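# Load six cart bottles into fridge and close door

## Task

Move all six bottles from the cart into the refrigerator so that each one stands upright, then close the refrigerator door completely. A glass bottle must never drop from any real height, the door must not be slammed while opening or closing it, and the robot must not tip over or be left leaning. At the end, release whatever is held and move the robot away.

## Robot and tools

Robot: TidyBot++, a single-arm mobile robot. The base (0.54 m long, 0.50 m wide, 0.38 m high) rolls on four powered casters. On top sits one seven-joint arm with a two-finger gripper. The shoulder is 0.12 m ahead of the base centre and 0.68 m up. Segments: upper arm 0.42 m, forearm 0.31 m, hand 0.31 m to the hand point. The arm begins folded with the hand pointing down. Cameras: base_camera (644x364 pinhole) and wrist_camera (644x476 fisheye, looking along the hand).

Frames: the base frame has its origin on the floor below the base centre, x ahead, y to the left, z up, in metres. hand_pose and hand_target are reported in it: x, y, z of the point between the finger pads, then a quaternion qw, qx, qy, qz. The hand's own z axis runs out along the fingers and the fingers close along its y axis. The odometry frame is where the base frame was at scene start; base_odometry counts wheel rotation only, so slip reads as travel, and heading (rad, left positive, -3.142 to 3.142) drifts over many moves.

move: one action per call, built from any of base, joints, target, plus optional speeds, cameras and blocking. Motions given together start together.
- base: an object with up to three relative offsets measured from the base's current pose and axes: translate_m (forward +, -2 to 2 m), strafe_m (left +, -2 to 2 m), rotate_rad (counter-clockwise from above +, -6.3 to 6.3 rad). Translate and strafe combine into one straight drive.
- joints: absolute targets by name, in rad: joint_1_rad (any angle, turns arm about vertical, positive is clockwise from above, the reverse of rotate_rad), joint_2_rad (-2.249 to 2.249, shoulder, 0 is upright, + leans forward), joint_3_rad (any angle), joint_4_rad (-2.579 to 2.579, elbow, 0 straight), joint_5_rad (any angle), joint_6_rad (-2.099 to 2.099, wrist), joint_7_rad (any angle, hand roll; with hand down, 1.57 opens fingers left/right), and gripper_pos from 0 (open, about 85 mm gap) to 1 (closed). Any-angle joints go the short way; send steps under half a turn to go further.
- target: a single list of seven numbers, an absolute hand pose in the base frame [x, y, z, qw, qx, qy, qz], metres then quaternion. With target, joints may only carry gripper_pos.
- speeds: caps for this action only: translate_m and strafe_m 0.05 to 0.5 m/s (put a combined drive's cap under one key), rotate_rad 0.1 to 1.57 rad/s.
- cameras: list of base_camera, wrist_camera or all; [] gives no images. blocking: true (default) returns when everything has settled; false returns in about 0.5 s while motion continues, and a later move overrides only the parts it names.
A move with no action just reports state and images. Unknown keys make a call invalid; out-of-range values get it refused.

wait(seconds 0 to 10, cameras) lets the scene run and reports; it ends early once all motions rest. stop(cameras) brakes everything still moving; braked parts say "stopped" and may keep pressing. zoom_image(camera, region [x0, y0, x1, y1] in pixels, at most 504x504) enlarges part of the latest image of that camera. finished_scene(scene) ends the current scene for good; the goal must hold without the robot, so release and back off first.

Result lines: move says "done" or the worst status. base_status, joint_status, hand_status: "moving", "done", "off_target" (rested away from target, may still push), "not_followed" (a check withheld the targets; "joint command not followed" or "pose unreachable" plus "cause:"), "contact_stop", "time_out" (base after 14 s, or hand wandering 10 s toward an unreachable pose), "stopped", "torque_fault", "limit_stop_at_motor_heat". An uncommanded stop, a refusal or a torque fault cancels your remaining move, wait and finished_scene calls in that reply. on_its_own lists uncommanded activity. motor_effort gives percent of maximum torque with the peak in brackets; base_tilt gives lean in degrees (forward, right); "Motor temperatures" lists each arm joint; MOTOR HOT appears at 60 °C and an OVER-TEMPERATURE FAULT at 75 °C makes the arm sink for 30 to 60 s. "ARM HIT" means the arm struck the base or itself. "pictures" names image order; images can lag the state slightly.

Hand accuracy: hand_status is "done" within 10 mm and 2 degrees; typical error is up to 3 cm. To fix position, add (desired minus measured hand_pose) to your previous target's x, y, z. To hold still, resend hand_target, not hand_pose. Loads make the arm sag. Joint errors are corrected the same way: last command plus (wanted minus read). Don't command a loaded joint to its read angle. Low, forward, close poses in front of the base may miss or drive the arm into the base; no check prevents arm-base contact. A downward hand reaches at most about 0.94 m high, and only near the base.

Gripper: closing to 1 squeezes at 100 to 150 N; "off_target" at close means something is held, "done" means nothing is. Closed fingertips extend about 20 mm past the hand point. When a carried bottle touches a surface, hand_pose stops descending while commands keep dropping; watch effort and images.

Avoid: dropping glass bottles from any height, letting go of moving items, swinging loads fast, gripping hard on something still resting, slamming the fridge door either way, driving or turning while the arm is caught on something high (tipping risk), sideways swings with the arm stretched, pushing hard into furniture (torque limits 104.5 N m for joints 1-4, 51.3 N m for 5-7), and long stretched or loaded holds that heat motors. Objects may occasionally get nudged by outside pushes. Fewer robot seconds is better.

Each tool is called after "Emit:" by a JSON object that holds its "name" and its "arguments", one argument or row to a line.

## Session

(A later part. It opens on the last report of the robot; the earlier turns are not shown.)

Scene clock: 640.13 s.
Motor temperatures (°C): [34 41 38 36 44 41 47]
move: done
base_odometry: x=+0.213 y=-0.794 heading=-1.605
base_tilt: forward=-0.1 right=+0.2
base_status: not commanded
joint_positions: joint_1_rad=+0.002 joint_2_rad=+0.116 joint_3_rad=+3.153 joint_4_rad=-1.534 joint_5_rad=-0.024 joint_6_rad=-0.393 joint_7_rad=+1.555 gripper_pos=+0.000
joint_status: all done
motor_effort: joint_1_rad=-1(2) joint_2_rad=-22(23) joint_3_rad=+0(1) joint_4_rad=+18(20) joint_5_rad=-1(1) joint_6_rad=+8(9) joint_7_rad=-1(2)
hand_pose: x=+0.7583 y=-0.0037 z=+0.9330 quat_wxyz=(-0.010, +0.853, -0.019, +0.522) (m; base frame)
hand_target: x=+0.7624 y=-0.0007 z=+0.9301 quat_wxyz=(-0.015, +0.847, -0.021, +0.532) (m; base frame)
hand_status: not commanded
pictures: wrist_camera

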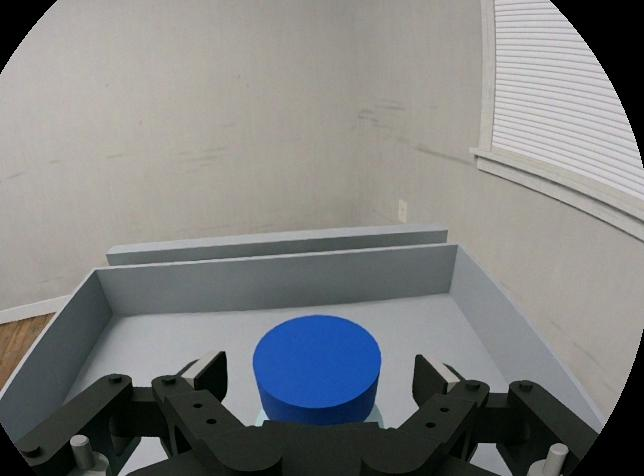

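Emit:
{"name": "move", "arguments": {
  "joints": {"joint_2_rad": 0.12, "joint_4_rad": -1.64, "joint_6_rad": -0.29},
  "cameras": ["wrist_camera"]
}}

Scene clock: 642.87 s.
Motor temperatures (°C): [34 41 38 36 44 41 47]
move: done
base_odometry: x=+0.213 y=-0.794 heading=-1.605
base_tilt: forward=-0.1 right=+0.2
base_status: not commanded
joint_positions: joint_1_rad=+0.002 joint_2_rad=+0.116 joint_3_rad=+3.153 joint_4_rad=-1.616 joint_5_rad=-0.024 joint_6_rad=-0.342 joint_7_rad=+1.555 gripper_pos=+0.000
joint_status: all done
motor_effort: joint_1_rad=-2(2) joint_2_rad=-21(23) joint_3_rad=+1(1) joint_4_rad=+18(20) joint_5_rad=-1(1) joint_6_rad=+8(9) joint_7_rad=-1(2)
hand_pose: x=+0.7508 y=-0.0040 z=+0.8992 quat_wxyz=(-0.009, +0.861, -0.020, +0.509) (m; base frame)
hand_target: x=+0.7545 y=-0.0011 z=+0.8969 quat_wxyz=(-0.014, +0.854, -0.022, +0.519) (m; base frame)
hand_status: not commanded
pictures: wrist_camera

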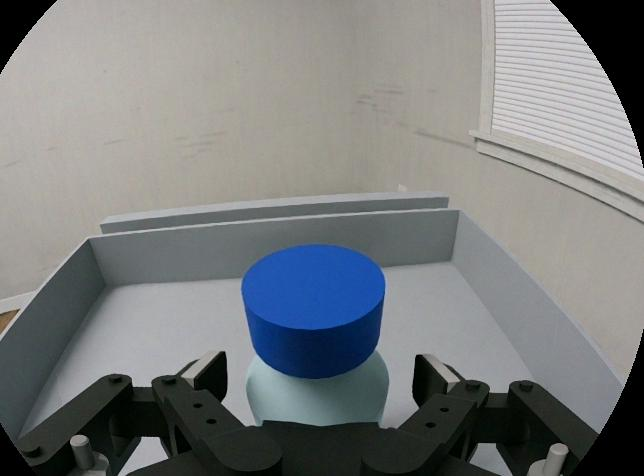

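Emit:
{"name": "move", "arguments": {
  "joints": {"joint_2_rad": 0.12, "joint_4_rad": -1.575, "joint_6_rad": -0.34},
  "cameras": ["wrist_camera"]
}}

Scene clock: 647.20 s.
Motor temperatures (°C): [34 41 38 36 44 41 47]
move: done
base_odometry: x=+0.213 y=-0.794 heading=-1.605
base_tilt: forward=-0.1 right=+0.2
base_status: not commanded
joint_positions: joint_1_rad=+0.002 joint_2_rad=+0.116 joint_3_rad=+3.153 joint_4_rad=-1.579 joint_5_rad=-0.024 joint_6_rad=-0.342 joint_7_rad=+1.555 gripper_pos=+0.000
joint_status: all done
motor_effort: joint_1_rad=-2(2) joint_2_rad=-22(22) joint_3_rad=+0(0) joint_4_rad=+18(20) joint_5_rad=-1(1) joint_6_rad=+8(9) joint_7_rad=-1(2)
hand_pose: x=+0.7579 y=-0.0041 z=+0.9210 quat_wxyz=(-0.010, +0.851, -0.019, +0.525) (m; base frame)
hand_target: x=+0.7598 y=-0.0006 z=+0.9213 quat_wxyz=(-0.015, +0.850, -0.022, +0.525) (m; base frame)
hand_status: not commanded
pictures: wrist_camera

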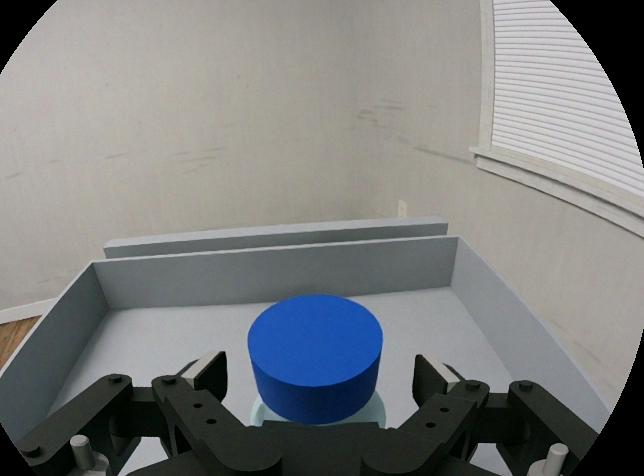

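Emit:
{"name": "move", "arguments": {
  "base": {"translate_m": 0.007, "strafe_m": 0.002},
  "cameras": []
}}

Emit:
{"name": "move", "arguments": {
  "joints": {"gripper_pos": 0.65},
  "cameras": ["wrist_camera"]
}}

Scene clock: 650.80 s.
Motor temperatures (°C): [34 41 38 36 44 41 47]
move: done
base_odometry: x=+0.215 y=-0.801 heading=-1.604
base_tilt: forward=-0.1 right=+0.2
base_status: done
joint_positions: joint_1_rad=+0.002 joint_2_rad=+0.116 joint_3_rad=+3.153 joint_4_rad=-1.579 joint_5_rad=-0.024 joint_6_rad=-0.342 joint_7_rad=+1.555 gripper_pos=+0.000
joint_status: not commanded
motor_effort: joint_1_rad=-1(3) joint_2_rad=-22(26) joint_3_rad=+0(1) joint_4_rad=+19(20) joint_5_rad=-1(2) joint_6_rad=+8(9) joint_7_rad=-1(2)
hand_pose: x=+0.7580 y=-0.0041 z=+0.9209 quat_wxyz=(-0.010, +0.851, -0.019, +0.525) (m; base frame)
hand_target: x=+0.7598 y=-0.0006 z=+0.9213 quat_wxyz=(-0.015, +0.850, -0.022, +0.525) (m; base frame)
hand_status: not commanded
pictures: none
No camera images: "cameras" was empty.

Scene clock: 651.70 s.
Motor temperatures (°C): [34 41 38 36 44 41 47]
move: off_target
base_odometry: x=+0.215 y=-0.801 heading=-1.604
base_tilt: forward=-0.1 right=+0.2
base_status: not commanded
joint_positions: joint_1_rad=+0.002 joint_2_rad=+0.116 joint_3_rad=+3.153 joint_4_rad=-1.578 joint_5_rad=-0.024 joint_6_rad=-0.342 joint_7_rad=+1.555 gripper_pos=+0.428
joint_status: gripper_pos off_target (ended at +0.428, target +0.650)
motor_effort: joint_1_rad=-1(3) joint_2_rad=-20(22) joint_3_rad=-1(1) joint_4_rad=+18(19) joint_5_rad=-1(1) joint_6_rad=+9(9) joint_7_rad=-1(1)
hand_pose: x=+0.7581 y=-0.0041 z=+0.9212 quat_wxyz=(-0.010, +0.851, -0.019, +0.525) (m; base frame)
hand_target: x=+0.7598 y=-0.0006 z=+0.9213 quat_wxyz=(-0.015, +0.850, -0.022, +0.525) (m; base frame)
hand_status: not commanded
pictures: wrist_camera

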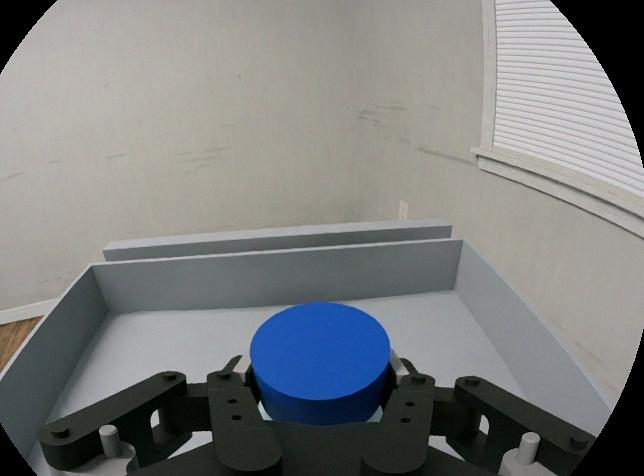

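Emit:
{"name": "move", "arguments": {
  "joints": {"joint_2_rad": 0.08, "joint_4_rad": -1.25, "joint_6_rad": -0.76},
  "cameras": []
}}

Emit:
{"name": "move", "arguments": {
  "joints": {"joint_2_rad": 0.03, "joint_4_rad": -1.0, "joint_6_rad": -1.06},
  "cameras": ["wrist_camera"]
}}

Scene clock: 656.77 s.
Motor temperatures (°C): [34 41 38 36 44 41 47]
move: done
base_odometry: x=+0.215 y=-0.800 heading=-1.604
base_tilt: forward=-0.1 right=+0.2
base_status: not commanded
joint_positions: joint_1_rad=+0.002 joint_2_rad=+0.118 joint_3_rad=+3.153 joint_4_rad=-1.289 joint_5_rad=-0.024 joint_6_rad=-0.714 joint_7_rad=+1.555 gripper_pos=+0.428
joint_status: all done
motor_effort: joint_1_rad=-1(3) joint_2_rad=-26(29) joint_3_rad=+0(1) joint_4_rad=+23(25) joint_5_rad=-1(2) joint_6_rad=+12(13) joint_7_rad=-1(2)
hand_pose: x=+0.7443 y=-0.0014 z=+0.9882 quat_wxyz=(-0.011, +0.872, -0.016, +0.488) (m; base frame)
hand_target: x=+0.7283 y=+0.0029 z=+1.0218 quat_wxyz=(-0.017, +0.865, -0.017, +0.502) (m; base frame)
hand_status: not commanded
pictures: none
No camera images: "cameras" was empty.

Scene clock: 658.40 s.
Motor temperatures (°C): [34 41 38 36 44 41 47]
move: done
base_odometry: x=+0.215 y=-0.800 heading=-1.604
base_tilt: forward=-0.2 right=+0.2
base_status: not commanded
joint_positions: joint_1_rad=+0.002 joint_2_rad=+0.084 joint_3_rad=+3.153 joint_4_rad=-1.035 joint_5_rad=-0.024 joint_6_rad=-1.015 joint_7_rad=+1.555 gripper_pos=+0.428
joint_status: all done
motor_effort: joint_1_rad=-2(3) joint_2_rad=-24(28) joint_3_rad=+0(1) joint_4_rad=+21(24) joint_5_rad=-1(2) joint_6_rad=+11(13) joint_7_rad=-1(2)
hand_pose: x=+0.7007 y=+0.0005 z=+1.0720 quat_wxyz=(-0.012, +0.876, -0.013, +0.483) (m; base frame)
hand_target: x=+0.6715 y=+0.0050 z=+1.1098 quat_wxyz=(-0.018, +0.865, -0.012, +0.502) (m; base frame)
hand_status: not commanded
pictures: wrist_camera

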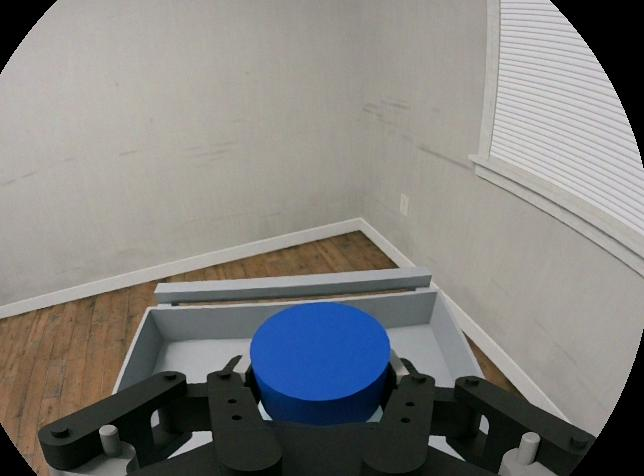

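Emit:
{"name": "move", "arguments": {
  "joints": {"joint_2_rad": 0.03, "joint_4_rad": -0.86, "joint_6_rad": -1.2},
  "cameras": []
}}

Emit:
{"name": "move", "arguments": {
  "base": {"translate_m": -0.25},
  "cameras": ["wrist_camera"]
}}

Scene clock: 664.43 s.
Motor temperatures (°C): [34 41 38 36 44 41 47]
move: done
base_odometry: x=+0.215 y=-0.800 heading=-1.604
base_tilt: forward=-0.2 right=+0.2
base_status: not commanded
joint_positions: joint_1_rad=+0.002 joint_2_rad=+0.080 joint_3_rad=+3.153 joint_4_rad=-0.894 joint_5_rad=-0.024 joint_6_rad=-1.155 joint_7_rad=+1.555 gripper_pos=+0.428
joint_status: all done
motor_effort: joint_1_rad=-1(2) joint_2_rad=-22(25) joint_3_rad=+0(1) joint_4_rad=+20(22) joint_5_rad=-1(2) joint_6_rad=+12(13) joint_7_rad=-1(2)
hand_pose: x=+0.6770 y=+0.0013 z=+1.1127 quat_wxyz=(-0.012, +0.875, -0.011, +0.485) (m; base frame)
hand_target: x=+0.6463 y=+0.0057 z=+1.1459 quat_wxyz=(-0.018, +0.865, -0.010, +0.502) (m; base frame)
hand_status: not commanded
pictures: none
No camera images: "cameras" was empty.

Scene clock: 666.20 s.
Motor temperatures (°C): [34 41 38 36 44 41 47]
move: done
base_odometry: x=+0.223 y=-0.550 heading=-1.605
base_tilt: forward=-0.1 right=+0.2
base_status: done
joint_positions: joint_1_rad=+0.002 joint_2_rad=+0.068 joint_3_rad=+3.153 joint_4_rad=-0.893 joint_5_rad=-0.024 joint_6_rad=-1.162 joint_7_rad=+1.555 gripper_pos=+0.428
joint_status: not commanded
motor_effort: joint_1_rad=-1(3) joint_2_rad=-21(28) joint_3_rad=+0(1) joint_4_rad=+20(22) joint_5_rad=-1(2) joint_6_rad=+12(13) joint_7_rad=-1(2)
hand_pose: x=+0.6704 y=+0.0014 z=+1.1184 quat_wxyz=(-0.012, +0.873, -0.011, +0.488) (m; base frame)
hand_target: x=+0.6463 y=+0.0057 z=+1.1459 quat_wxyz=(-0.018, +0.865, -0.010, +0.502) (m; base frame)
hand_status: not commanded
pictures: wrist_camera

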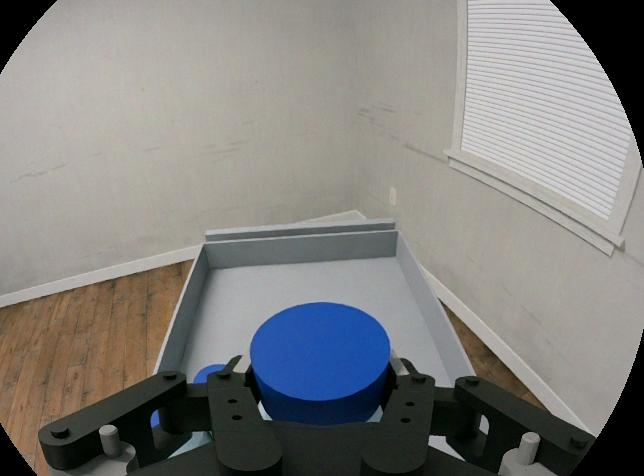

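Emit:
{"name": "move", "arguments": {
  "base": {"translate_m": -0.273, "strafe_m": 0.907, "rotate_rad": 1.975},
  "joints": {"joint_2_rad": 0.18, "joint_4_rad": -0.69, "joint_6_rad": -1.2}
}}

Scene clock: 680.23 s.
Motor temperatures (°C): [34 41 38 36 44 41 47]
move: done
base_odometry: x=+1.139 y=-0.308 heading=+0.371
base_tilt: forward=-0.1 right=+0.2
base_status: done
joint_positions: joint_1_rad=+0.000 joint_2_rad=+0.201 joint_3_rad=+3.153 joint_4_rad=-0.728 joint_5_rad=-0.024 joint_6_rad=-1.163 joint_7_rad=+1.555 gripper_pos=+0.428
joint_status: all done
motor_effort: joint_1_rad=-2(7) joint_2_rad=-27(31) joint_3_rad=+0(5) joint_4_rad=+20(21) joint_5_rad=-1(5) joint_6_rad=+12(13) joint_7_rad=-1(2)
hand_pose: x=+0.7251 y=+0.0025 z=+1.1273 quat_wxyz=(-0.012, +0.865, -0.010, +0.501) (m; base frame)
hand_target: x=+0.7080 y=+0.0059 z=+1.1495 quat_wxyz=(-0.017, +0.860, -0.010, +0.510) (m; base frame)
hand_status: not commanded
pictures: base_camera, wrist_camera

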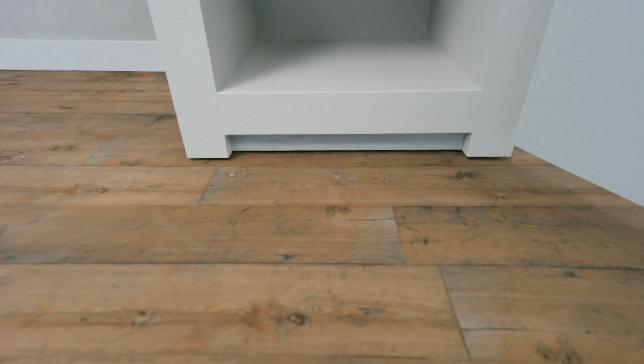

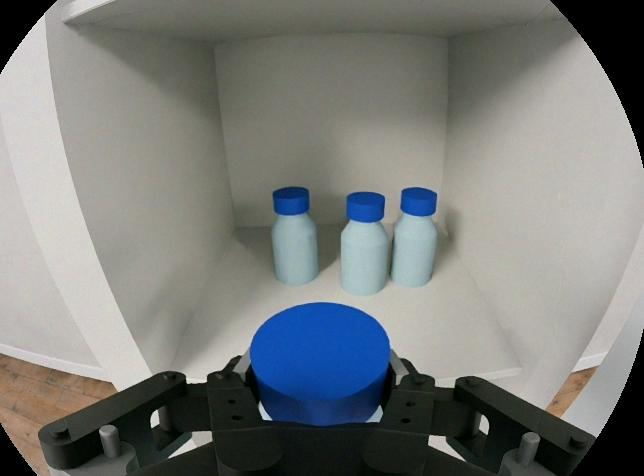

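Emit:
{"name": "move", "arguments": {
  "base": {"translate_m": 0.16, "strafe_m": 0.04},
  "speeds": {"translate_m": 0.25},
  "cameras": ["wrist_camera"]
}}

Scene clock: 692.37 s.
Motor temperatures (°C): [34 41 38 36 44 41 47]
move: done
base_odometry: x=+1.274 y=-0.213 heading=+0.371
base_tilt: forward=-0.1 right=+0.2
base_status: done
joint_positions: joint_1_rad=+0.000 joint_2_rad=+0.203 joint_3_rad=+3.153 joint_4_rad=-0.726 joint_5_rad=-0.024 joint_6_rad=-1.164 joint_7_rad=+1.555 gripper_pos=+0.428
joint_status: not commanded
motor_effort: joint_1_rad=-1(3) joint_2_rad=-27(31) joint_3_rad=+0(1) joint_4_rad=+20(21) joint_5_rad=-2(2) joint_6_rad=+12(13) joint_7_rad=-1(2)
hand_pose: x=+0.7255 y=+0.0025 z=+1.1271 quat_wxyz=(-0.012, +0.865, -0.010, +0.501) (m; base frame)
hand_target: x=+0.7080 y=+0.0059 z=+1.1495 quat_wxyz=(-0.017, +0.860, -0.010, +0.510) (m; base frame)
hand_status: not commanded
pictures: wrist_camera

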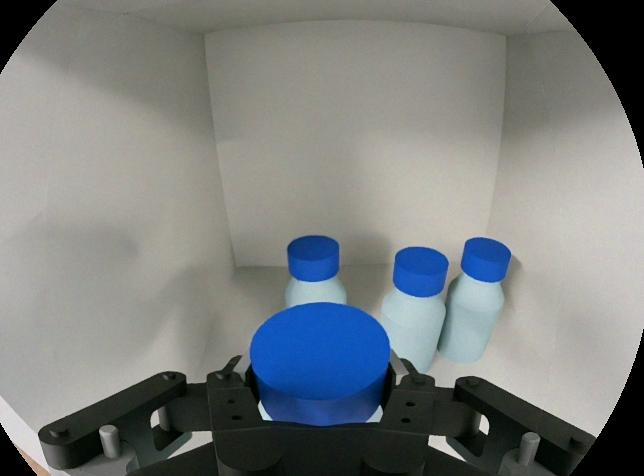

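Emit:
{"name": "move", "arguments": {
  "joints": {"joint_4_rad": -0.94, "joint_6_rad": -0.83},
  "cameras": ["wrist_camera"]
}}

Emit:
{"name": "move", "arguments": {
  "joints": {"joint_4_rad": -1.0, "joint_6_rad": -0.77},
  "cameras": ["wrist_camera"]
}}

Scene clock: 697.13 s.
Motor temperatures (°C): [34 41 38 36 44 41 47]
move: done
base_odometry: x=+1.274 y=-0.213 heading=+0.371
base_tilt: forward=-0.1 right=+0.2
base_status: not commanded
joint_positions: joint_1_rad=+0.000 joint_2_rad=+0.203 joint_3_rad=+3.153 joint_4_rad=-0.938 joint_5_rad=-0.024 joint_6_rad=-0.912 joint_7_rad=+1.555 gripper_pos=+0.428
joint_status: all done
motor_effort: joint_1_rad=-1(2) joint_2_rad=-28(30) joint_3_rad=+0(1) joint_4_rad=+22(23) joint_5_rad=-1(2) joint_6_rad=+12(13) joint_7_rad=-1(2)
hand_pose: x=+0.7654 y=+0.0011 z=+1.0809 quat_wxyz=(-0.012, +0.855, -0.012, +0.518) (m; base frame)
hand_target: x=+0.7666 y=+0.0035 z=+1.1176 quat_wxyz=(-0.018, +0.828, -0.014, +0.561) (m; base frame)
hand_status: not commanded
pictures: wrist_camera

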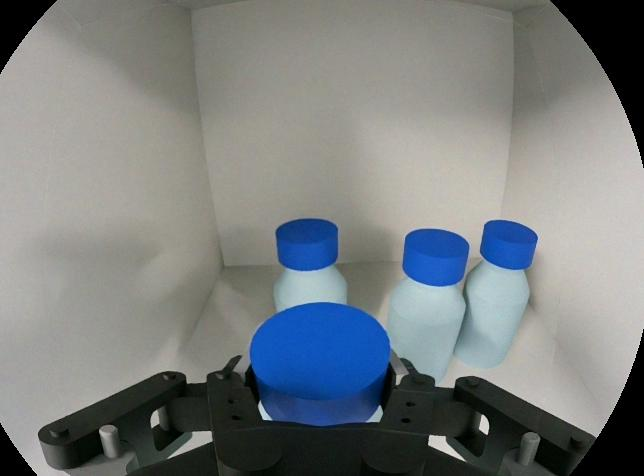

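Scene clock: 698.20 s.
Motor temperatures (°C): [34 42 38 36 44 41 47]
move: done
base_odometry: x=+1.274 y=-0.213 heading=+0.371
base_tilt: forward=-0.1 right=+0.2
base_status: not commanded
joint_positions: joint_1_rad=+0.000 joint_2_rad=+0.203 joint_3_rad=+3.153 joint_4_rad=-0.999 joint_5_rad=-0.024 joint_6_rad=-0.848 joint_7_rad=+1.555 gripper_pos=+0.428
joint_status: all done
motor_effort: joint_1_rad=-1(2) joint_2_rad=-29(30) joint_3_rad=+0(1) joint_4_rad=+22(23) joint_5_rad=-1(2) joint_6_rad=+13(14) joint_7_rad=-1(1)
hand_pose: x=+0.7733 y=+0.0006 z=+1.0636 quat_wxyz=(-0.012, +0.855, -0.013, +0.519) (m; base frame)
hand_target: x=+0.7743 y=+0.0031 z=+1.1003 quat_wxyz=(-0.018, +0.828, -0.015, +0.561) (m; base frame)
hand_status: not commanded
pictures: wrist_camera

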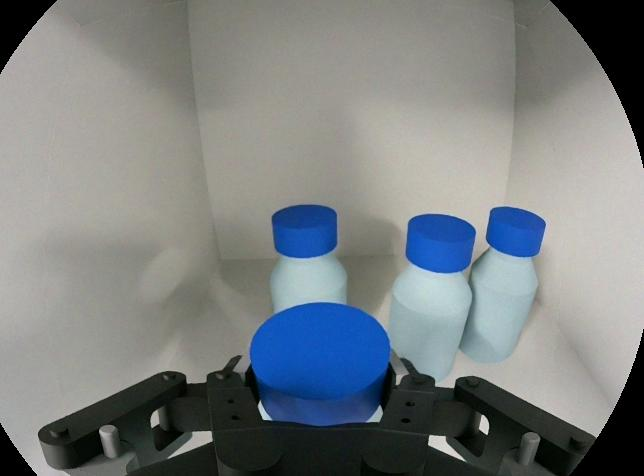

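Emit:
{"name": "move", "arguments": {
  "joints": {"joint_4_rad": -1.03, "joint_6_rad": -0.74},
  "cameras": []
}}

Emit:
{"name": "move", "arguments": {
  "joints": {"joint_4_rad": -1.06, "joint_6_rad": -0.71},
  "cameras": []
}}

Emit:
{"name": "move", "arguments": {
  "joints": {"joint_4_rad": -1.09, "joint_6_rad": -0.71},
  "cameras": []
}}

Scene clock: 702.20 s.
Motor temperatures (°C): [34 42 38 36 44 41 47]
move: done
base_odometry: x=+1.274 y=-0.213 heading=+0.371
base_tilt: forward=-0.1 right=+0.2
base_status: not commanded
joint_positions: joint_1_rad=+0.000 joint_2_rad=+0.203 joint_3_rad=+3.153 joint_4_rad=-1.028 joint_5_rad=-0.024 joint_6_rad=-0.816 joint_7_rad=+1.555 gripper_pos=+0.428
joint_status: all done
motor_effort: joint_1_rad=-1(2) joint_2_rad=-29(30) joint_3_rad=+0(1) joint_4_rad=+22(23) joint_5_rad=-1(2) joint_6_rad=+13(13) joint_7_rad=-1(2)
hand_pose: x=+0.7769 y=+0.0004 z=+1.0560 quat_wxyz=(-0.012, +0.854, -0.013, +0.520) (m; base frame)
hand_target: x=+0.7777 y=+0.0028 z=+1.0916 quat_wxyz=(-0.017, +0.827, -0.015, +0.561) (m; base frame)
hand_status: not commanded
pictures: none
No camera images: "cameras" was empty.

Scene clock: 702.83 s.
Motor temperatures (°C): [34 42 38 36 44 41 47]
move: done
base_odometry: x=+1.274 y=-0.213 heading=+0.371
base_tilt: forward=-0.1 right=+0.2
base_status: not commanded
joint_positions: joint_1_rad=+0.000 joint_2_rad=+0.203 joint_3_rad=+3.153 joint_4_rad=-1.050 joint_5_rad=-0.024 joint_6_rad=-0.781 joint_7_rad=+1.555 gripper_pos=+0.428
joint_status: all done
motor_effort: joint_1_rad=-1(2) joint_2_rad=-28(29) joint_3_rad=+1(1) joint_4_rad=+21(23) joint_5_rad=-1(2) joint_6_rad=+12(13) joint_7_rad=-1(2)
hand_pose: x=+0.7810 y=+0.0002 z=+1.0530 quat_wxyz=(-0.012, +0.850, -0.014, +0.526) (m; base frame)
hand_target: x=+0.7809 y=+0.0026 z=+1.0827 quat_wxyz=(-0.017, +0.827, -0.016, +0.561) (m; base frame)
hand_status: not commanded
pictures: none
No camera images: "cameras" was empty.

Scene clock: 703.47 s.
Motor temperatures (°C): [34 42 38 36 44 41 47]
move: done
base_odometry: x=+1.274 y=-0.213 heading=+0.371
base_tilt: forward=-0.1 right=+0.2
base_status: not commanded
joint_positions: joint_1_rad=+0.000 joint_2_rad=+0.201 joint_3_rad=+3.153 joint_4_rad=-1.061 joint_5_rad=-0.024 joint_6_rad=-0.766 joint_7_rad=+1.555 gripper_pos=+0.428
joint_status: all done
motor_effort: joint_1_rad=+0(2) joint_2_rad=-24(27) joint_3_rad=+1(2) joint_4_rad=+18(21) joint_5_rad=+0(1) joint_6_rad=+9(12) joint_7_rad=-1(2)
hand_pose: x=+0.7819 y=+0.0001 z=+1.0523 quat_wxyz=(-0.012, +0.849, -0.014, +0.529) (m; base frame)
hand_target: x=+0.7803 y=+0.0025 z=+1.0651 quat_wxyz=(-0.017, +0.836, -0.016, +0.549) (m; base frame)
hand_status: not commanded
pictures: none
No camera images: "cameras" was empty.

Contact at 1.052. Release.

Emit:
{"name": "move", "arguments": {
  "joints": {"gripper_pos": 0.25},
  "cameras": ["wrist_camera"]
}}

Emit:
{"name": "move", "arguments": {
  "joints": {"gripper_pos": 0.1},
  "cameras": ["wrist_camera"]
}}

Scene clock: 706.57 s.
Motor temperatures (°C): [34 42 38 36 44 41 47]
move: done
base_odometry: x=+1.274 y=-0.213 heading=+0.371
base_tilt: forward=-0.1 right=+0.2
base_status: not commanded
joint_positions: joint_1_rad=+0.000 joint_2_rad=+0.201 joint_3_rad=+3.153 joint_4_rad=-1.062 joint_5_rad=-0.024 joint_6_rad=-0.760 joint_7_rad=+1.555 gripper_pos=+0.250
joint_status: all done
motor_effort: joint_1_rad=-2(2) joint_2_rad=-24(25) joint_3_rad=+0(2) joint_4_rad=+18(19) joint_5_rad=-1(2) joint_6_rad=+8(9) joint_7_rad=-1(2)
hand_pose: x=+0.7827 y=+0.0001 z=+1.0536 quat_wxyz=(-0.012, +0.847, -0.014, +0.531) (m; base frame)
hand_target: x=+0.7803 y=+0.0025 z=+1.0651 quat_wxyz=(-0.017, +0.836, -0.016, +0.549) (m; base frame)
hand_status: not commanded
pictures: wrist_camera

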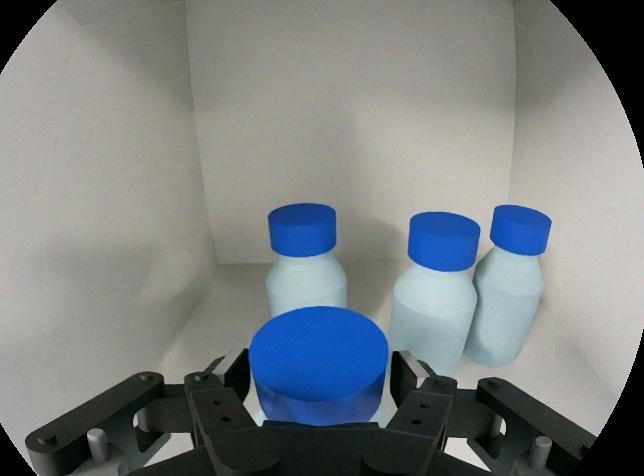

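Scene clock: 707.13 s.
Motor temperatures (°C): [34 42 38 36 44 41 47]
move: done
base_odometry: x=+1.274 y=-0.213 heading=+0.371
base_tilt: forward=-0.1 right=+0.2
base_status: not commanded
joint_positions: joint_1_rad=+0.000 joint_2_rad=+0.201 joint_3_rad=+3.153 joint_4_rad=-1.062 joint_5_rad=-0.024 joint_6_rad=-0.760 joint_7_rad=+1.555 gripper_pos=+0.100
joint_status: all done
motor_effort: joint_1_rad=-1(2) joint_2_rad=-24(24) joint_3_rad=+0(1) joint_4_rad=+18(18) joint_5_rad=-1(2) joint_6_rad=+8(9) joint_7_rad=+0(2)
hand_pose: x=+0.7827 y=+0.0001 z=+1.0536 quat_wxyz=(-0.012, +0.847, -0.014, +0.531) (m; base frame)
hand_target: x=+0.7803 y=+0.0025 z=+1.0651 quat_wxyz=(-0.017, +0.836, -0.016, +0.549) (m; base frame)
hand_status: not commanded
pictures: wrist_camera

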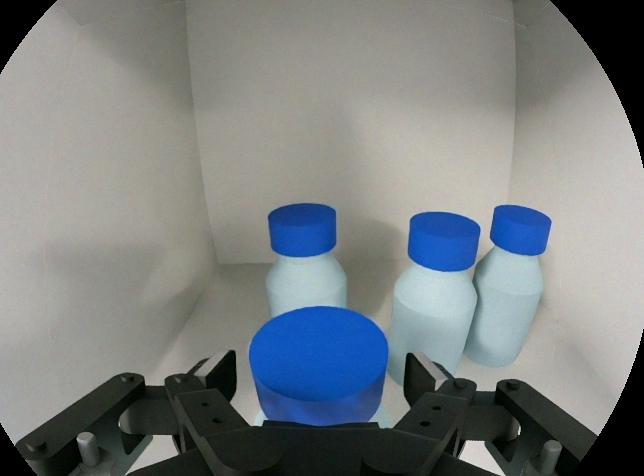

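Emit:
{"name": "move", "arguments": {
  "base": {"translate_m": -0.42},
  "speeds": {"translate_m": 0.25},
  "cameras": ["wrist_camera"]
}}

Scene clock: 711.27 s.
Motor temperatures (°C): [34 42 38 36 44 41 47]
move: done
base_odometry: x=+0.882 y=-0.365 heading=+0.371
base_tilt: forward=-0.1 right=+0.2
base_status: done
joint_positions: joint_1_rad=+0.000 joint_2_rad=+0.196 joint_3_rad=+3.153 joint_4_rad=-1.063 joint_5_rad=-0.024 joint_6_rad=-0.758 joint_7_rad=+1.555 gripper_pos=+0.100
joint_status: not commanded
motor_effort: joint_1_rad=-2(3) joint_2_rad=-24(28) joint_3_rad=+1(2) joint_4_rad=+18(19) joint_5_rad=-1(2) joint_6_rad=+8(9) joint_7_rad=-1(2)
hand_pose: x=+0.7812 y=+0.0000 z=+1.0564 quat_wxyz=(-0.012, +0.846, -0.014, +0.533) (m; base frame)
hand_target: x=+0.7803 y=+0.0025 z=+1.0651 quat_wxyz=(-0.017, +0.836, -0.016, +0.549) (m; base frame)
hand_status: not commanded
pictures: wrist_camera

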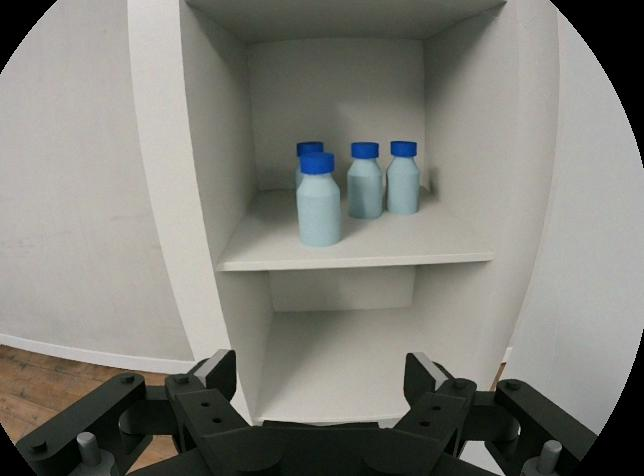

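Emit:
{"name": "move", "arguments": {
  "base": {"translate_m": -0.282, "strafe_m": -0.115, "rotate_rad": -2.371},
  "joints": {"joint_1_rad": 0.0, "joint_2_rad": 0.03, "joint_4_rad": -1.03, "joint_6_rad": -1.05, "gripper_pos": 0.0}
}}

Scene clock: 740.80 s.
Motor temperatures (°C): [34 42 38 36 44 41 47]
move: done
base_odometry: x=+0.661 y=-0.575 heading=-1.999
base_tilt: forward=-0.1 right=+0.2
base_status: done
joint_positions: joint_1_rad=+0.000 joint_2_rad=+0.045 joint_3_rad=+3.151 joint_4_rad=-1.038 joint_5_rad=-0.024 joint_6_rad=-0.988 joint_7_rad=+1.555 gripper_pos=+0.000
joint_status: all done
motor_effort: joint_1_rad=-1(4) joint_2_rad=-18(29) joint_3_rad=+0(3) joint_4_rad=+17(20) joint_5_rad=-1(2) joint_6_rad=+8(9) joint_7_rad=-1(2)
hand_pose: x=+0.6888 y=+0.0021 z=+1.1006 quat_wxyz=(-0.013, +0.860, -0.012, +0.510) (m; base frame)
hand_target: x=+0.6731 y=+0.0049 z=+1.0963 quat_wxyz=(-0.018, +0.870, -0.013, +0.493) (m; base frame)
hand_status: not commanded
pictures: base_camera, wrist_camera

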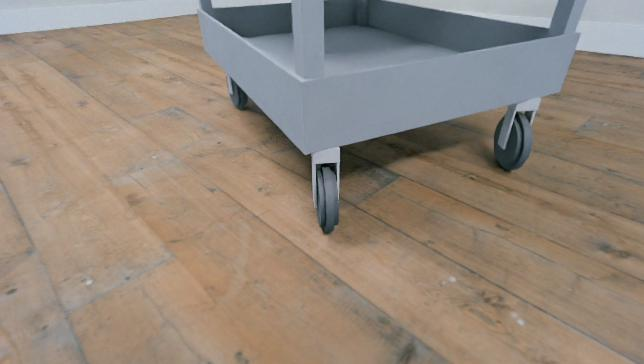

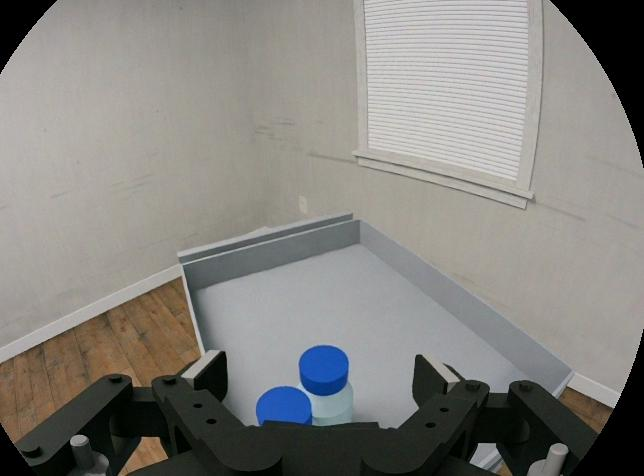

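Emit:
{"name": "move", "arguments": {
  "base": {"translate_m": 0.08, "strafe_m": 0.042},
  "speeds": {"translate_m": 0.2},
  "cameras": []
}}

Emit:
{"name": "move", "arguments": {
  "joints": {"joint_2_rad": -0.03, "joint_4_rad": -1.48, "joint_6_rad": -0.62},
  "cameras": ["wrist_camera"]
}}

Scene clock: 747.50 s.
Motor temperatures (°C): [34 42 38 36 44 41 47]
move: done
base_odometry: x=+0.666 y=-0.665 heading=-2.000
base_tilt: forward=-0.1 right=+0.2
base_status: done
joint_positions: joint_1_rad=+0.000 joint_2_rad=+0.043 joint_3_rad=+3.151 joint_4_rad=-1.037 joint_5_rad=-0.024 joint_6_rad=-0.990 joint_7_rad=+1.555 gripper_pos=+0.000
joint_status: not commanded
motor_effort: joint_1_rad=-1(3) joint_2_rad=-18(21) joint_3_rad=+0(1) joint_4_rad=+17(18) joint_5_rad=-1(2) joint_6_rad=+8(9) joint_7_rad=-1(2)
hand_pose: x=+0.6877 y=+0.0021 z=+1.1014 quat_wxyz=(-0.013, +0.860, -0.012, +0.511) (m; base frame)
hand_target: x=+0.6731 y=+0.0049 z=+1.0963 quat_wxyz=(-0.018, +0.870, -0.013, +0.493) (m; base frame)
hand_status: not commanded
pictures: none
No camera images: "cameras" was empty.

Scene clock: 749.43 s.
Motor temperatures (°C): [34 42 38 36 44 41 47]
move: done
base_odometry: x=+0.666 y=-0.665 heading=-2.000
base_tilt: forward=-0.1 right=+0.2
base_status: not commanded
joint_positions: joint_1_rad=+0.000 joint_2_rad=+0.005 joint_3_rad=+3.151 joint_4_rad=-1.451 joint_5_rad=-0.024 joint_6_rad=-0.674 joint_7_rad=+1.555 gripper_pos=+0.000
joint_status: all done
motor_effort: joint_1_rad=-2(3) joint_2_rad=-18(20) joint_3_rad=+0(1) joint_4_rad=+18(20) joint_5_rad=-1(2) joint_6_rad=+8(9) joint_7_rad=-2(2)
hand_pose: x=+0.6976 y=+0.0003 z=+0.9735 quat_wxyz=(-0.012, +0.875, -0.016, +0.484) (m; base frame)
hand_target: x=+0.6919 y=+0.0019 z=+0.9913 quat_wxyz=(-0.017, +0.860, -0.019, +0.510) (m; base frame)
hand_status: not commanded
pictures: wrist_camera

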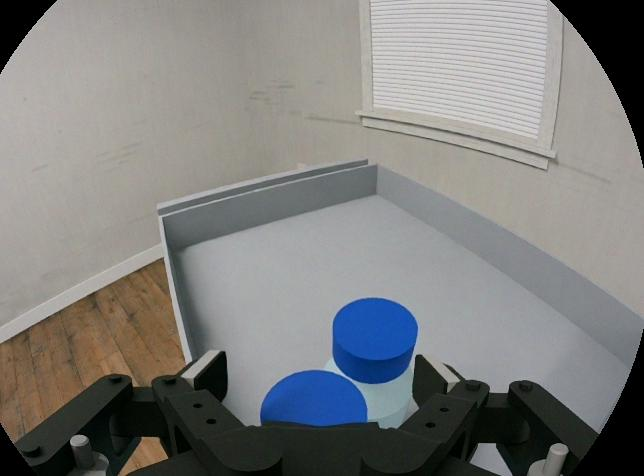

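Emit:
{"name": "move", "arguments": {
  "base": {"strafe_m": 0.004, "translate_m": 0.001},
  "cameras": []
}}

Emit:
{"name": "move", "arguments": {
  "joints": {"joint_2_rad": -0.06, "joint_4_rad": -1.67, "joint_6_rad": -0.42},
  "cameras": ["wrist_camera"]
}}

Scene clock: 754.83 s.
Motor temperatures (°C): [34 42 38 36 44 41 47]
move: done
base_odometry: x=+0.669 y=-0.668 heading=-2.001
base_tilt: forward=-0.1 right=+0.2
base_status: done
joint_positions: joint_1_rad=+0.000 joint_2_rad=+0.003 joint_3_rad=+3.151 joint_4_rad=-1.451 joint_5_rad=-0.024 joint_6_rad=-0.672 joint_7_rad=+1.555 gripper_pos=+0.000
joint_status: not commanded
motor_effort: joint_1_rad=-2(6) joint_2_rad=-18(21) joint_3_rad=+0(3) joint_4_rad=+18(19) joint_5_rad=-1(2) joint_6_rad=+8(8) joint_7_rad=-1(1)
hand_pose: x=+0.6973 y=+0.0004 z=+0.9753 quat_wxyz=(-0.012, +0.874, -0.016, +0.486) (m; base frame)
hand_target: x=+0.6919 y=+0.0019 z=+0.9913 quat_wxyz=(-0.017, +0.860, -0.019, +0.510) (m; base frame)
hand_status: not commanded
pictures: none
No camera images: "cameras" was empty.

Scene clock: 756.30 s.
Motor temperatures (°C): [34 42 38 36 44 41 47]
move: done
base_odometry: x=+0.669 y=-0.668 heading=-2.001
base_tilt: forward=-0.2 right=+0.2
base_status: not commanded
joint_positions: joint_1_rad=+0.000 joint_2_rad=-0.025 joint_3_rad=+3.151 joint_4_rad=-1.642 joint_5_rad=-0.024 joint_6_rad=-0.474 joint_7_rad=+1.555 gripper_pos=+0.000
joint_status: all done
motor_effort: joint_1_rad=-2(3) joint_2_rad=-17(18) joint_3_rad=+0(1) joint_4_rad=+18(20) joint_5_rad=-1(2) joint_6_rad=+8(9) joint_7_rad=-1(2)
hand_pose: x=+0.6928 y=-0.0008 z=+0.9332 quat_wxyz=(-0.012, +0.865, -0.018, +0.501) (m; base frame)
hand_target: x=+0.6871 y=+0.0003 z=+0.9516 quat_wxyz=(-0.016, +0.849, -0.021, +0.527) (m; base frame)
hand_status: not commanded
pictures: wrist_camera

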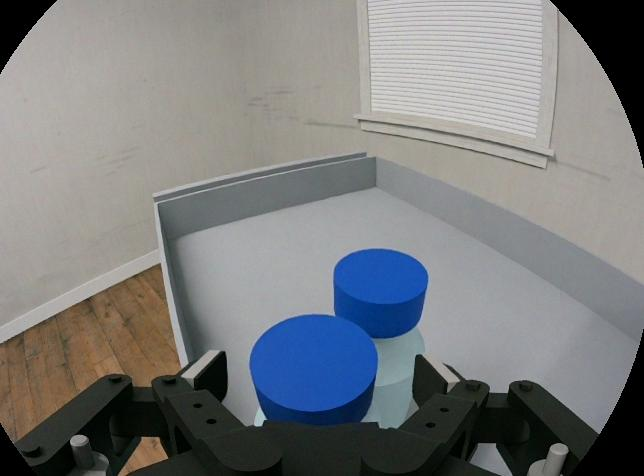

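Emit:
{"name": "move", "arguments": {
  "base": {"strafe_m": 0.004, "translate_m": 0.006},
  "cameras": []
}}

Emit:
{"name": "move", "arguments": {
  "joints": {"joint_2_rad": -0.06, "joint_4_rad": -1.72, "joint_6_rad": -0.38},
  "cameras": ["wrist_camera"]
}}

Scene clock: 759.57 s.
Motor temperatures (°C): [34 42 38 36 44 41 47]
move: done
base_odometry: x=+0.670 y=-0.675 heading=-2.001
base_tilt: forward=-0.1 right=+0.1
base_status: done
joint_positions: joint_1_rad=+0.000 joint_2_rad=-0.030 joint_3_rad=+3.151 joint_4_rad=-1.642 joint_5_rad=-0.024 joint_6_rad=-0.471 joint_7_rad=+1.555 gripper_pos=+0.000
joint_status: not commanded
motor_effort: joint_1_rad=-2(3) joint_2_rad=-17(19) joint_3_rad=+0(2) joint_4_rad=+18(19) joint_5_rad=-1(1) joint_6_rad=+8(8) joint_7_rad=-1(2)
hand_pose: x=+0.6919 y=-0.0008 z=+0.9371 quat_wxyz=(-0.012, +0.863, -0.017, +0.505) (m; base frame)
hand_target: x=+0.6871 y=+0.0003 z=+0.9516 quat_wxyz=(-0.016, +0.849, -0.021, +0.527) (m; base frame)
hand_status: not commanded
pictures: none
No camera images: "cameras" was empty.

Scene clock: 760.53 s.
Motor temperatures (°C): [34 42 38 36 44 41 47]
move: done
base_odometry: x=+0.670 y=-0.675 heading=-2.001
base_tilt: forward=-0.2 right=+0.1
base_status: not commanded
joint_positions: joint_1_rad=+0.000 joint_2_rad=-0.031 joint_3_rad=+3.151 joint_4_rad=-1.695 joint_5_rad=-0.024 joint_6_rad=-0.430 joint_7_rad=+1.555 gripper_pos=+0.000
joint_status: all done
motor_effort: joint_1_rad=-2(2) joint_2_rad=-17(18) joint_3_rad=-1(1) joint_4_rad=+18(20) joint_5_rad=-1(2) joint_6_rad=+8(9) joint_7_rad=-1(2)
hand_pose: x=+0.6888 y=-0.0011 z=+0.9179 quat_wxyz=(-0.011, +0.866, -0.018, +0.500) (m; base frame)
hand_target: x=+0.6847 y=-0.0001 z=+0.9331 quat_wxyz=(-0.016, +0.852, -0.022, +0.523) (m; base frame)
hand_status: not commanded
pictures: wrist_camera

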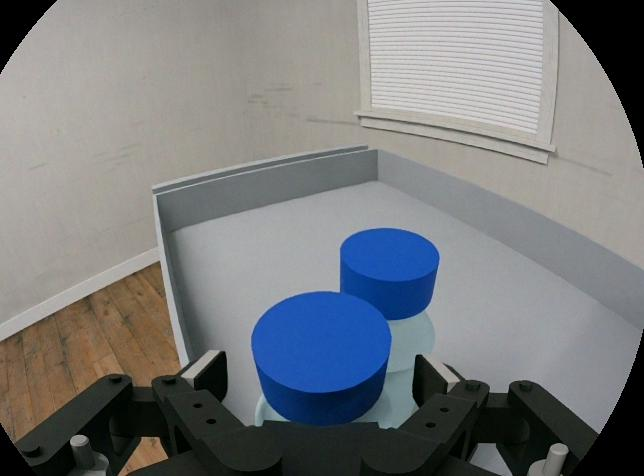

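Emit:
{"name": "move", "arguments": {
  "joints": {"gripper_pos": 0.65},
  "cameras": []
}}

Emit:
{"name": "move", "arguments": {
  "joints": {"joint_2_rad": 0.03, "joint_4_rad": -1.0, "joint_6_rad": -1.09},
  "cameras": ["wrist_camera"]
}}

Scene clock: 764.47 s.
Motor temperatures (°C): [34 42 38 36 44 41 47]
move: off_target
base_odometry: x=+0.670 y=-0.675 heading=-2.001
base_tilt: forward=-0.2 right=+0.2
base_status: not commanded
joint_positions: joint_1_rad=+0.000 joint_2_rad=-0.032 joint_3_rad=+3.151 joint_4_rad=-1.696 joint_5_rad=-0.024 joint_6_rad=-0.429 joint_7_rad=+1.555 gripper_pos=+0.435
joint_status: gripper_pos off_target (ended at +0.435, target +0.650)
motor_effort: joint_1_rad=-2(3) joint_2_rad=-16(17) joint_3_rad=+0(1) joint_4_rad=+18(20) joint_5_rad=-1(2) joint_6_rad=+8(10) joint_7_rad=-1(2)
hand_pose: x=+0.6885 y=-0.0011 z=+0.9183 quat_wxyz=(-0.011, +0.865, -0.018, +0.501) (m; base frame)
hand_target: x=+0.6847 y=-0.0001 z=+0.9331 quat_wxyz=(-0.016, +0.852, -0.022, +0.523) (m; base frame)
hand_status: not commanded
pictures: none
No camera images: "cameras" was empty.

Scene clock: 766.77 s.
Motor temperatures (°C): [34 42 38 36 44 41 47]
move: done
base_odometry: x=+0.670 y=-0.675 heading=-2.001
base_tilt: forward=-0.1 right=+0.2
base_status: not commanded
joint_positions: joint_1_rad=+0.000 joint_2_rad=+0.021 joint_3_rad=+3.151 joint_4_rad=-1.039 joint_5_rad=-0.024 joint_6_rad=-1.044 joint_7_rad=+1.555 gripper_pos=+0.435
joint_status: all done
motor_effort: joint_1_rad=-2(3) joint_2_rad=-21(23) joint_3_rad=+0(1) joint_4_rad=+21(25) joint_5_rad=-1(2) joint_6_rad=+12(14) joint_7_rad=-1(2)
hand_pose: x=+0.6704 y=+0.0025 z=+1.0982 quat_wxyz=(-0.013, +0.868, -0.011, +0.496) (m; base frame)
hand_target: x=+0.6667 y=+0.0051 z=+1.1018 quat_wxyz=(-0.018, +0.872, -0.012, +0.489) (m; base frame)
hand_status: not commanded
pictures: wrist_camera

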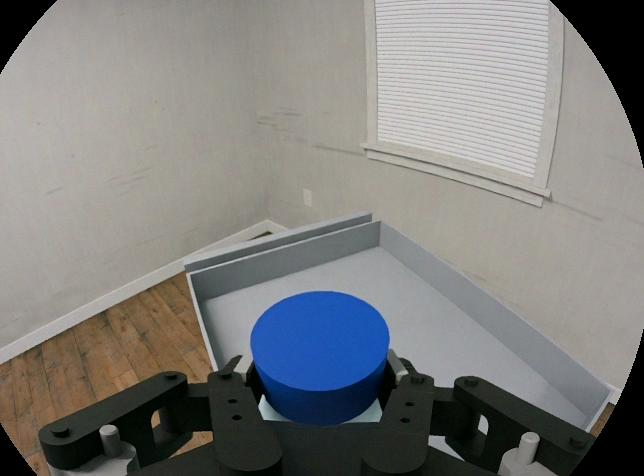

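Emit:
{"name": "move", "arguments": {
  "base": {"translate_m": -0.462, "strafe_m": 0.271, "rotate_rad": 2.371},
  "joints": {"joint_1_rad": 0.147, "joint_2_rad": 0.18, "joint_4_rad": -0.69, "joint_6_rad": -1.2}
}}

Scene clock: 781.37 s.
Motor temperatures (°C): [35 42 38 36 44 41 47]
move: time_out
base_odometry: x=+1.086 y=-0.390 heading=+0.005
base_tilt: forward=-0.2 right=+0.2
base_status: translate_m time_out (by the wheels' count: -0.432 of -0.462); strafe_m time_out (by the wheels' count: +0.259 of +0.271); rotate_rad time_out (by the wheels' count: +2.005 of +2.371)
joint_positions: joint_1_rad=+0.341 joint_2_rad=+0.170 joint_3_rad=+3.325 joint_4_rad=-0.710 joint_5_rad=+0.128 joint_6_rad=-1.187 joint_7_rad=+1.555 gripper_pos=+0.439
joint_status: joint_1_rad off_target (ended at +0.341, target +0.147); the others done
motor_effort: joint_1_rad=-35(46) joint_2_rad=-17(27) joint_3_rad=-26(34) joint_4_rad=+18(23) joint_5_rad=-25(32) joint_6_rad=+13(21) joint_7_rad=-2(4)
hand_pose: x=+0.6171 y=-0.3104 z=+1.1527 quat_wxyz=(+0.202, +0.824, -0.229, +0.477) (m; base frame)
hand_target: x=+0.7025 y=-0.0804 z=+1.1495 quat_wxyz=(+0.020, +0.857, -0.073, +0.510) (m; base frame)
hand_status: not commanded
pictures: base_camera, wrist_camera

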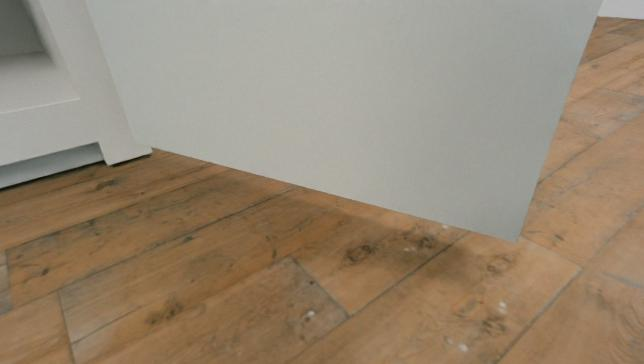

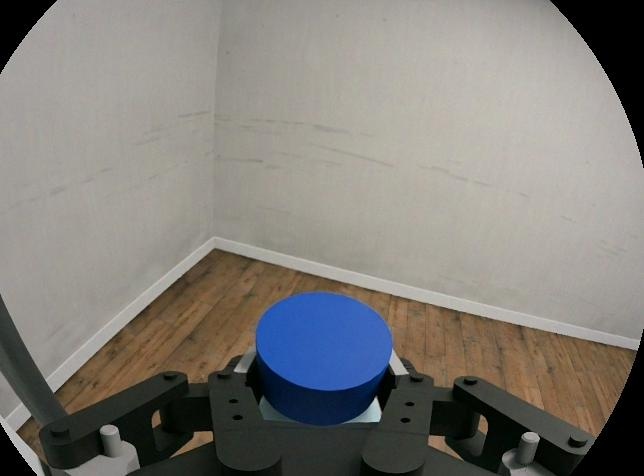

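Emit:
{"name": "move", "arguments": {
  "base": {"translate_m": -0.12, "rotate_rad": -0.3},
  "joints": {"joint_1_rad": 0.3},
  "speeds": {"rotate_rad": 0.3, "translate_m": 0.1}
}}

Scene clock: 786.57 s.
Motor temperatures (°C): [35 42 38 36 44 41 47]
move: done
base_odometry: x=+0.966 y=-0.390 heading=-0.297
base_tilt: forward=-0.1 right=+0.2
base_status: done
joint_positions: joint_1_rad=+0.300 joint_2_rad=+0.185 joint_3_rad=+3.153 joint_4_rad=-0.704 joint_5_rad=-0.026 joint_6_rad=-1.189 joint_7_rad=+1.555 gripper_pos=+0.439
joint_status: all done
motor_effort: joint_1_rad=-2(30) joint_2_rad=-25(26) joint_3_rad=+0(21) joint_4_rad=+19(20) joint_5_rad=-2(21) joint_6_rad=+12(13) joint_7_rad=-1(2)
hand_pose: x=+0.6873 y=-0.1728 z=+1.1423 quat_wxyz=(+0.063, +0.851, -0.138, +0.503) (m; base frame)
hand_target: x=+0.6834 y=-0.1684 z=+1.1495 quat_wxyz=(+0.059, +0.849, -0.138, +0.507) (m; base frame)
hand_status: not commanded
pictures: base_camera, wrist_camera

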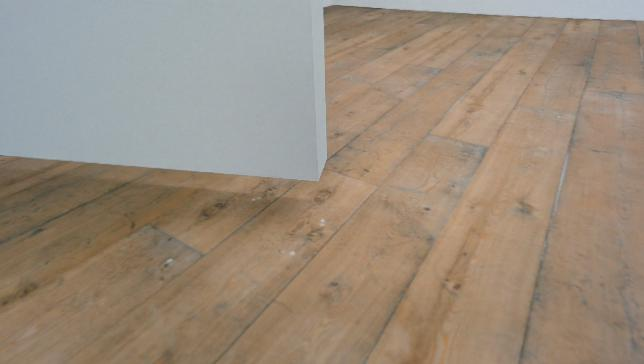

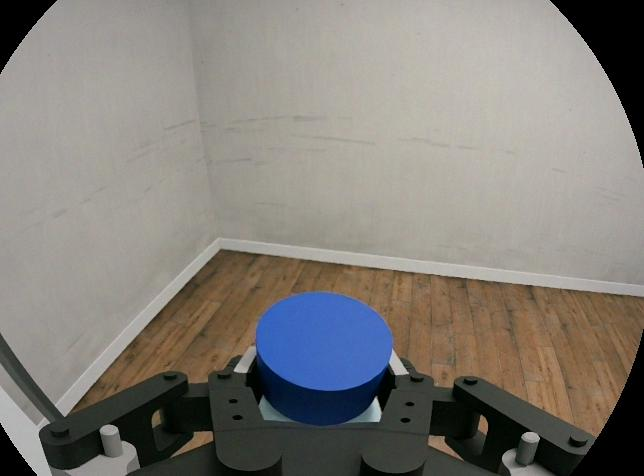

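Emit:
{"name": "move", "arguments": {
  "base": {"translate_m": -0.38, "strafe_m": 0.118},
  "speeds": {"translate_m": 0.25},
  "cameras": []
}}

Emit:
{"name": "move", "arguments": {
  "base": {"rotate_rad": 0.667},
  "joints": {"joint_1_rad": 0.0}
}}

Scene clock: 795.70 s.
Motor temperatures (°C): [35 42 38 36 44 41 47]
move: done
base_odometry: x=+0.637 y=-0.167 heading=-0.297
base_tilt: forward=-0.1 right=+0.2
base_status: done
joint_positions: joint_1_rad=+0.300 joint_2_rad=+0.193 joint_3_rad=+3.153 joint_4_rad=-0.704 joint_5_rad=-0.026 joint_6_rad=-1.189 joint_7_rad=+1.555 gripper_pos=+0.439
joint_status: not commanded
motor_effort: joint_1_rad=-2(4) joint_2_rad=-25(29) joint_3_rad=+0(2) joint_4_rad=+19(20) joint_5_rad=-1(3) joint_6_rad=+12(13) joint_7_rad=-1(2)
hand_pose: x=+0.6908 y=-0.1739 z=+1.1375 quat_wxyz=(+0.063, +0.853, -0.139, +0.500) (m; base frame)
hand_target: x=+0.6834 y=-0.1684 z=+1.1495 quat_wxyz=(+0.059, +0.849, -0.138, +0.507) (m; base frame)
hand_status: not commanded
pictures: none
No camera images: "cameras" was empty.

Scene clock: 797.37 s.
Motor temperatures (°C): [35 42 38 36 44 41 47]
move: done
base_odometry: x=+0.637 y=-0.167 heading=+0.370
base_tilt: forward=-0.2 right=+0.2
base_status: done
joint_positions: joint_1_rad=-0.009 joint_2_rad=+0.196 joint_3_rad=+3.138 joint_4_rad=-0.704 joint_5_rad=-0.033 joint_6_rad=-1.189 joint_7_rad=+1.555 gripper_pos=+0.439
joint_status: all done
motor_effort: joint_1_rad=-2(6) joint_2_rad=-25(29) joint_3_rad=+0(4) joint_4_rad=+19(20) joint_5_rad=-1(4) joint_6_rad=+12(12) joint_7_rad=-1(2)
hand_pose: x=+0.7173 y=+0.0183 z=+1.1361 quat_wxyz=(-0.024, +0.864, +0.001, +0.502) (m; base frame)
hand_target: x=+0.7080 y=+0.0059 z=+1.1495 quat_wxyz=(-0.017, +0.860, -0.010, +0.510) (m; base frame)
hand_status: not commanded
pictures: base_camera, wrist_camera

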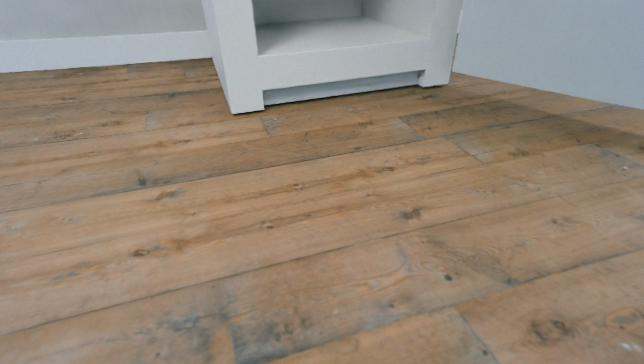

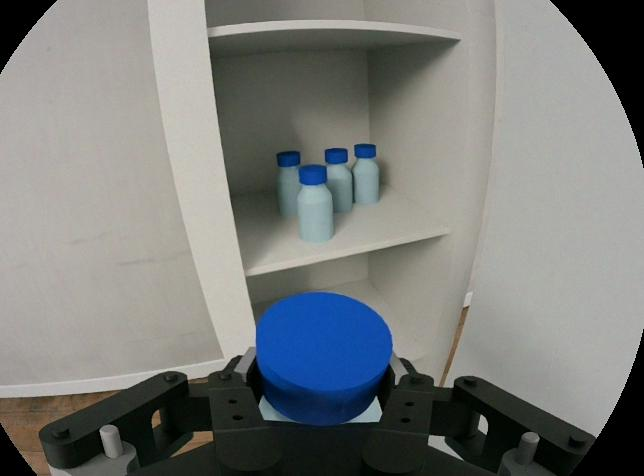

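Emit:
{"name": "move", "arguments": {
  "base": {"rotate_rad": 0.333},
  "cameras": ["base_camera"]
}}

Scene clock: 810.37 s.
Motor temperatures (°C): [35 42 38 36 44 41 47]
move: done
base_odometry: x=+0.637 y=-0.167 heading=+0.702
base_tilt: forward=-0.1 right=+0.2
base_status: done
joint_positions: joint_1_rad=-0.009 joint_2_rad=+0.196 joint_3_rad=+3.143 joint_4_rad=-0.704 joint_5_rad=-0.033 joint_6_rad=-1.189 joint_7_rad=+1.555 gripper_pos=+0.439
joint_status: not commanded
motor_effort: joint_1_rad=-1(5) joint_2_rad=-26(27) joint_3_rad=+0(2) joint_4_rad=+19(20) joint_5_rad=-1(4) joint_6_rad=+12(12) joint_7_rad=-1(2)
hand_pose: x=+0.7175 y=+0.0157 z=+1.1360 quat_wxyz=(-0.022, +0.864, -0.001, +0.502) (m; base frame)
hand_target: x=+0.7080 y=+0.0059 z=+1.1495 quat_wxyz=(-0.017, +0.860, -0.010, +0.510) (m; base frame)
hand_status: not commanded
pictures: base_camera

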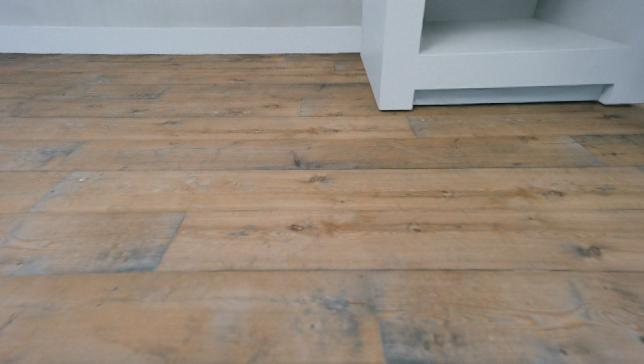

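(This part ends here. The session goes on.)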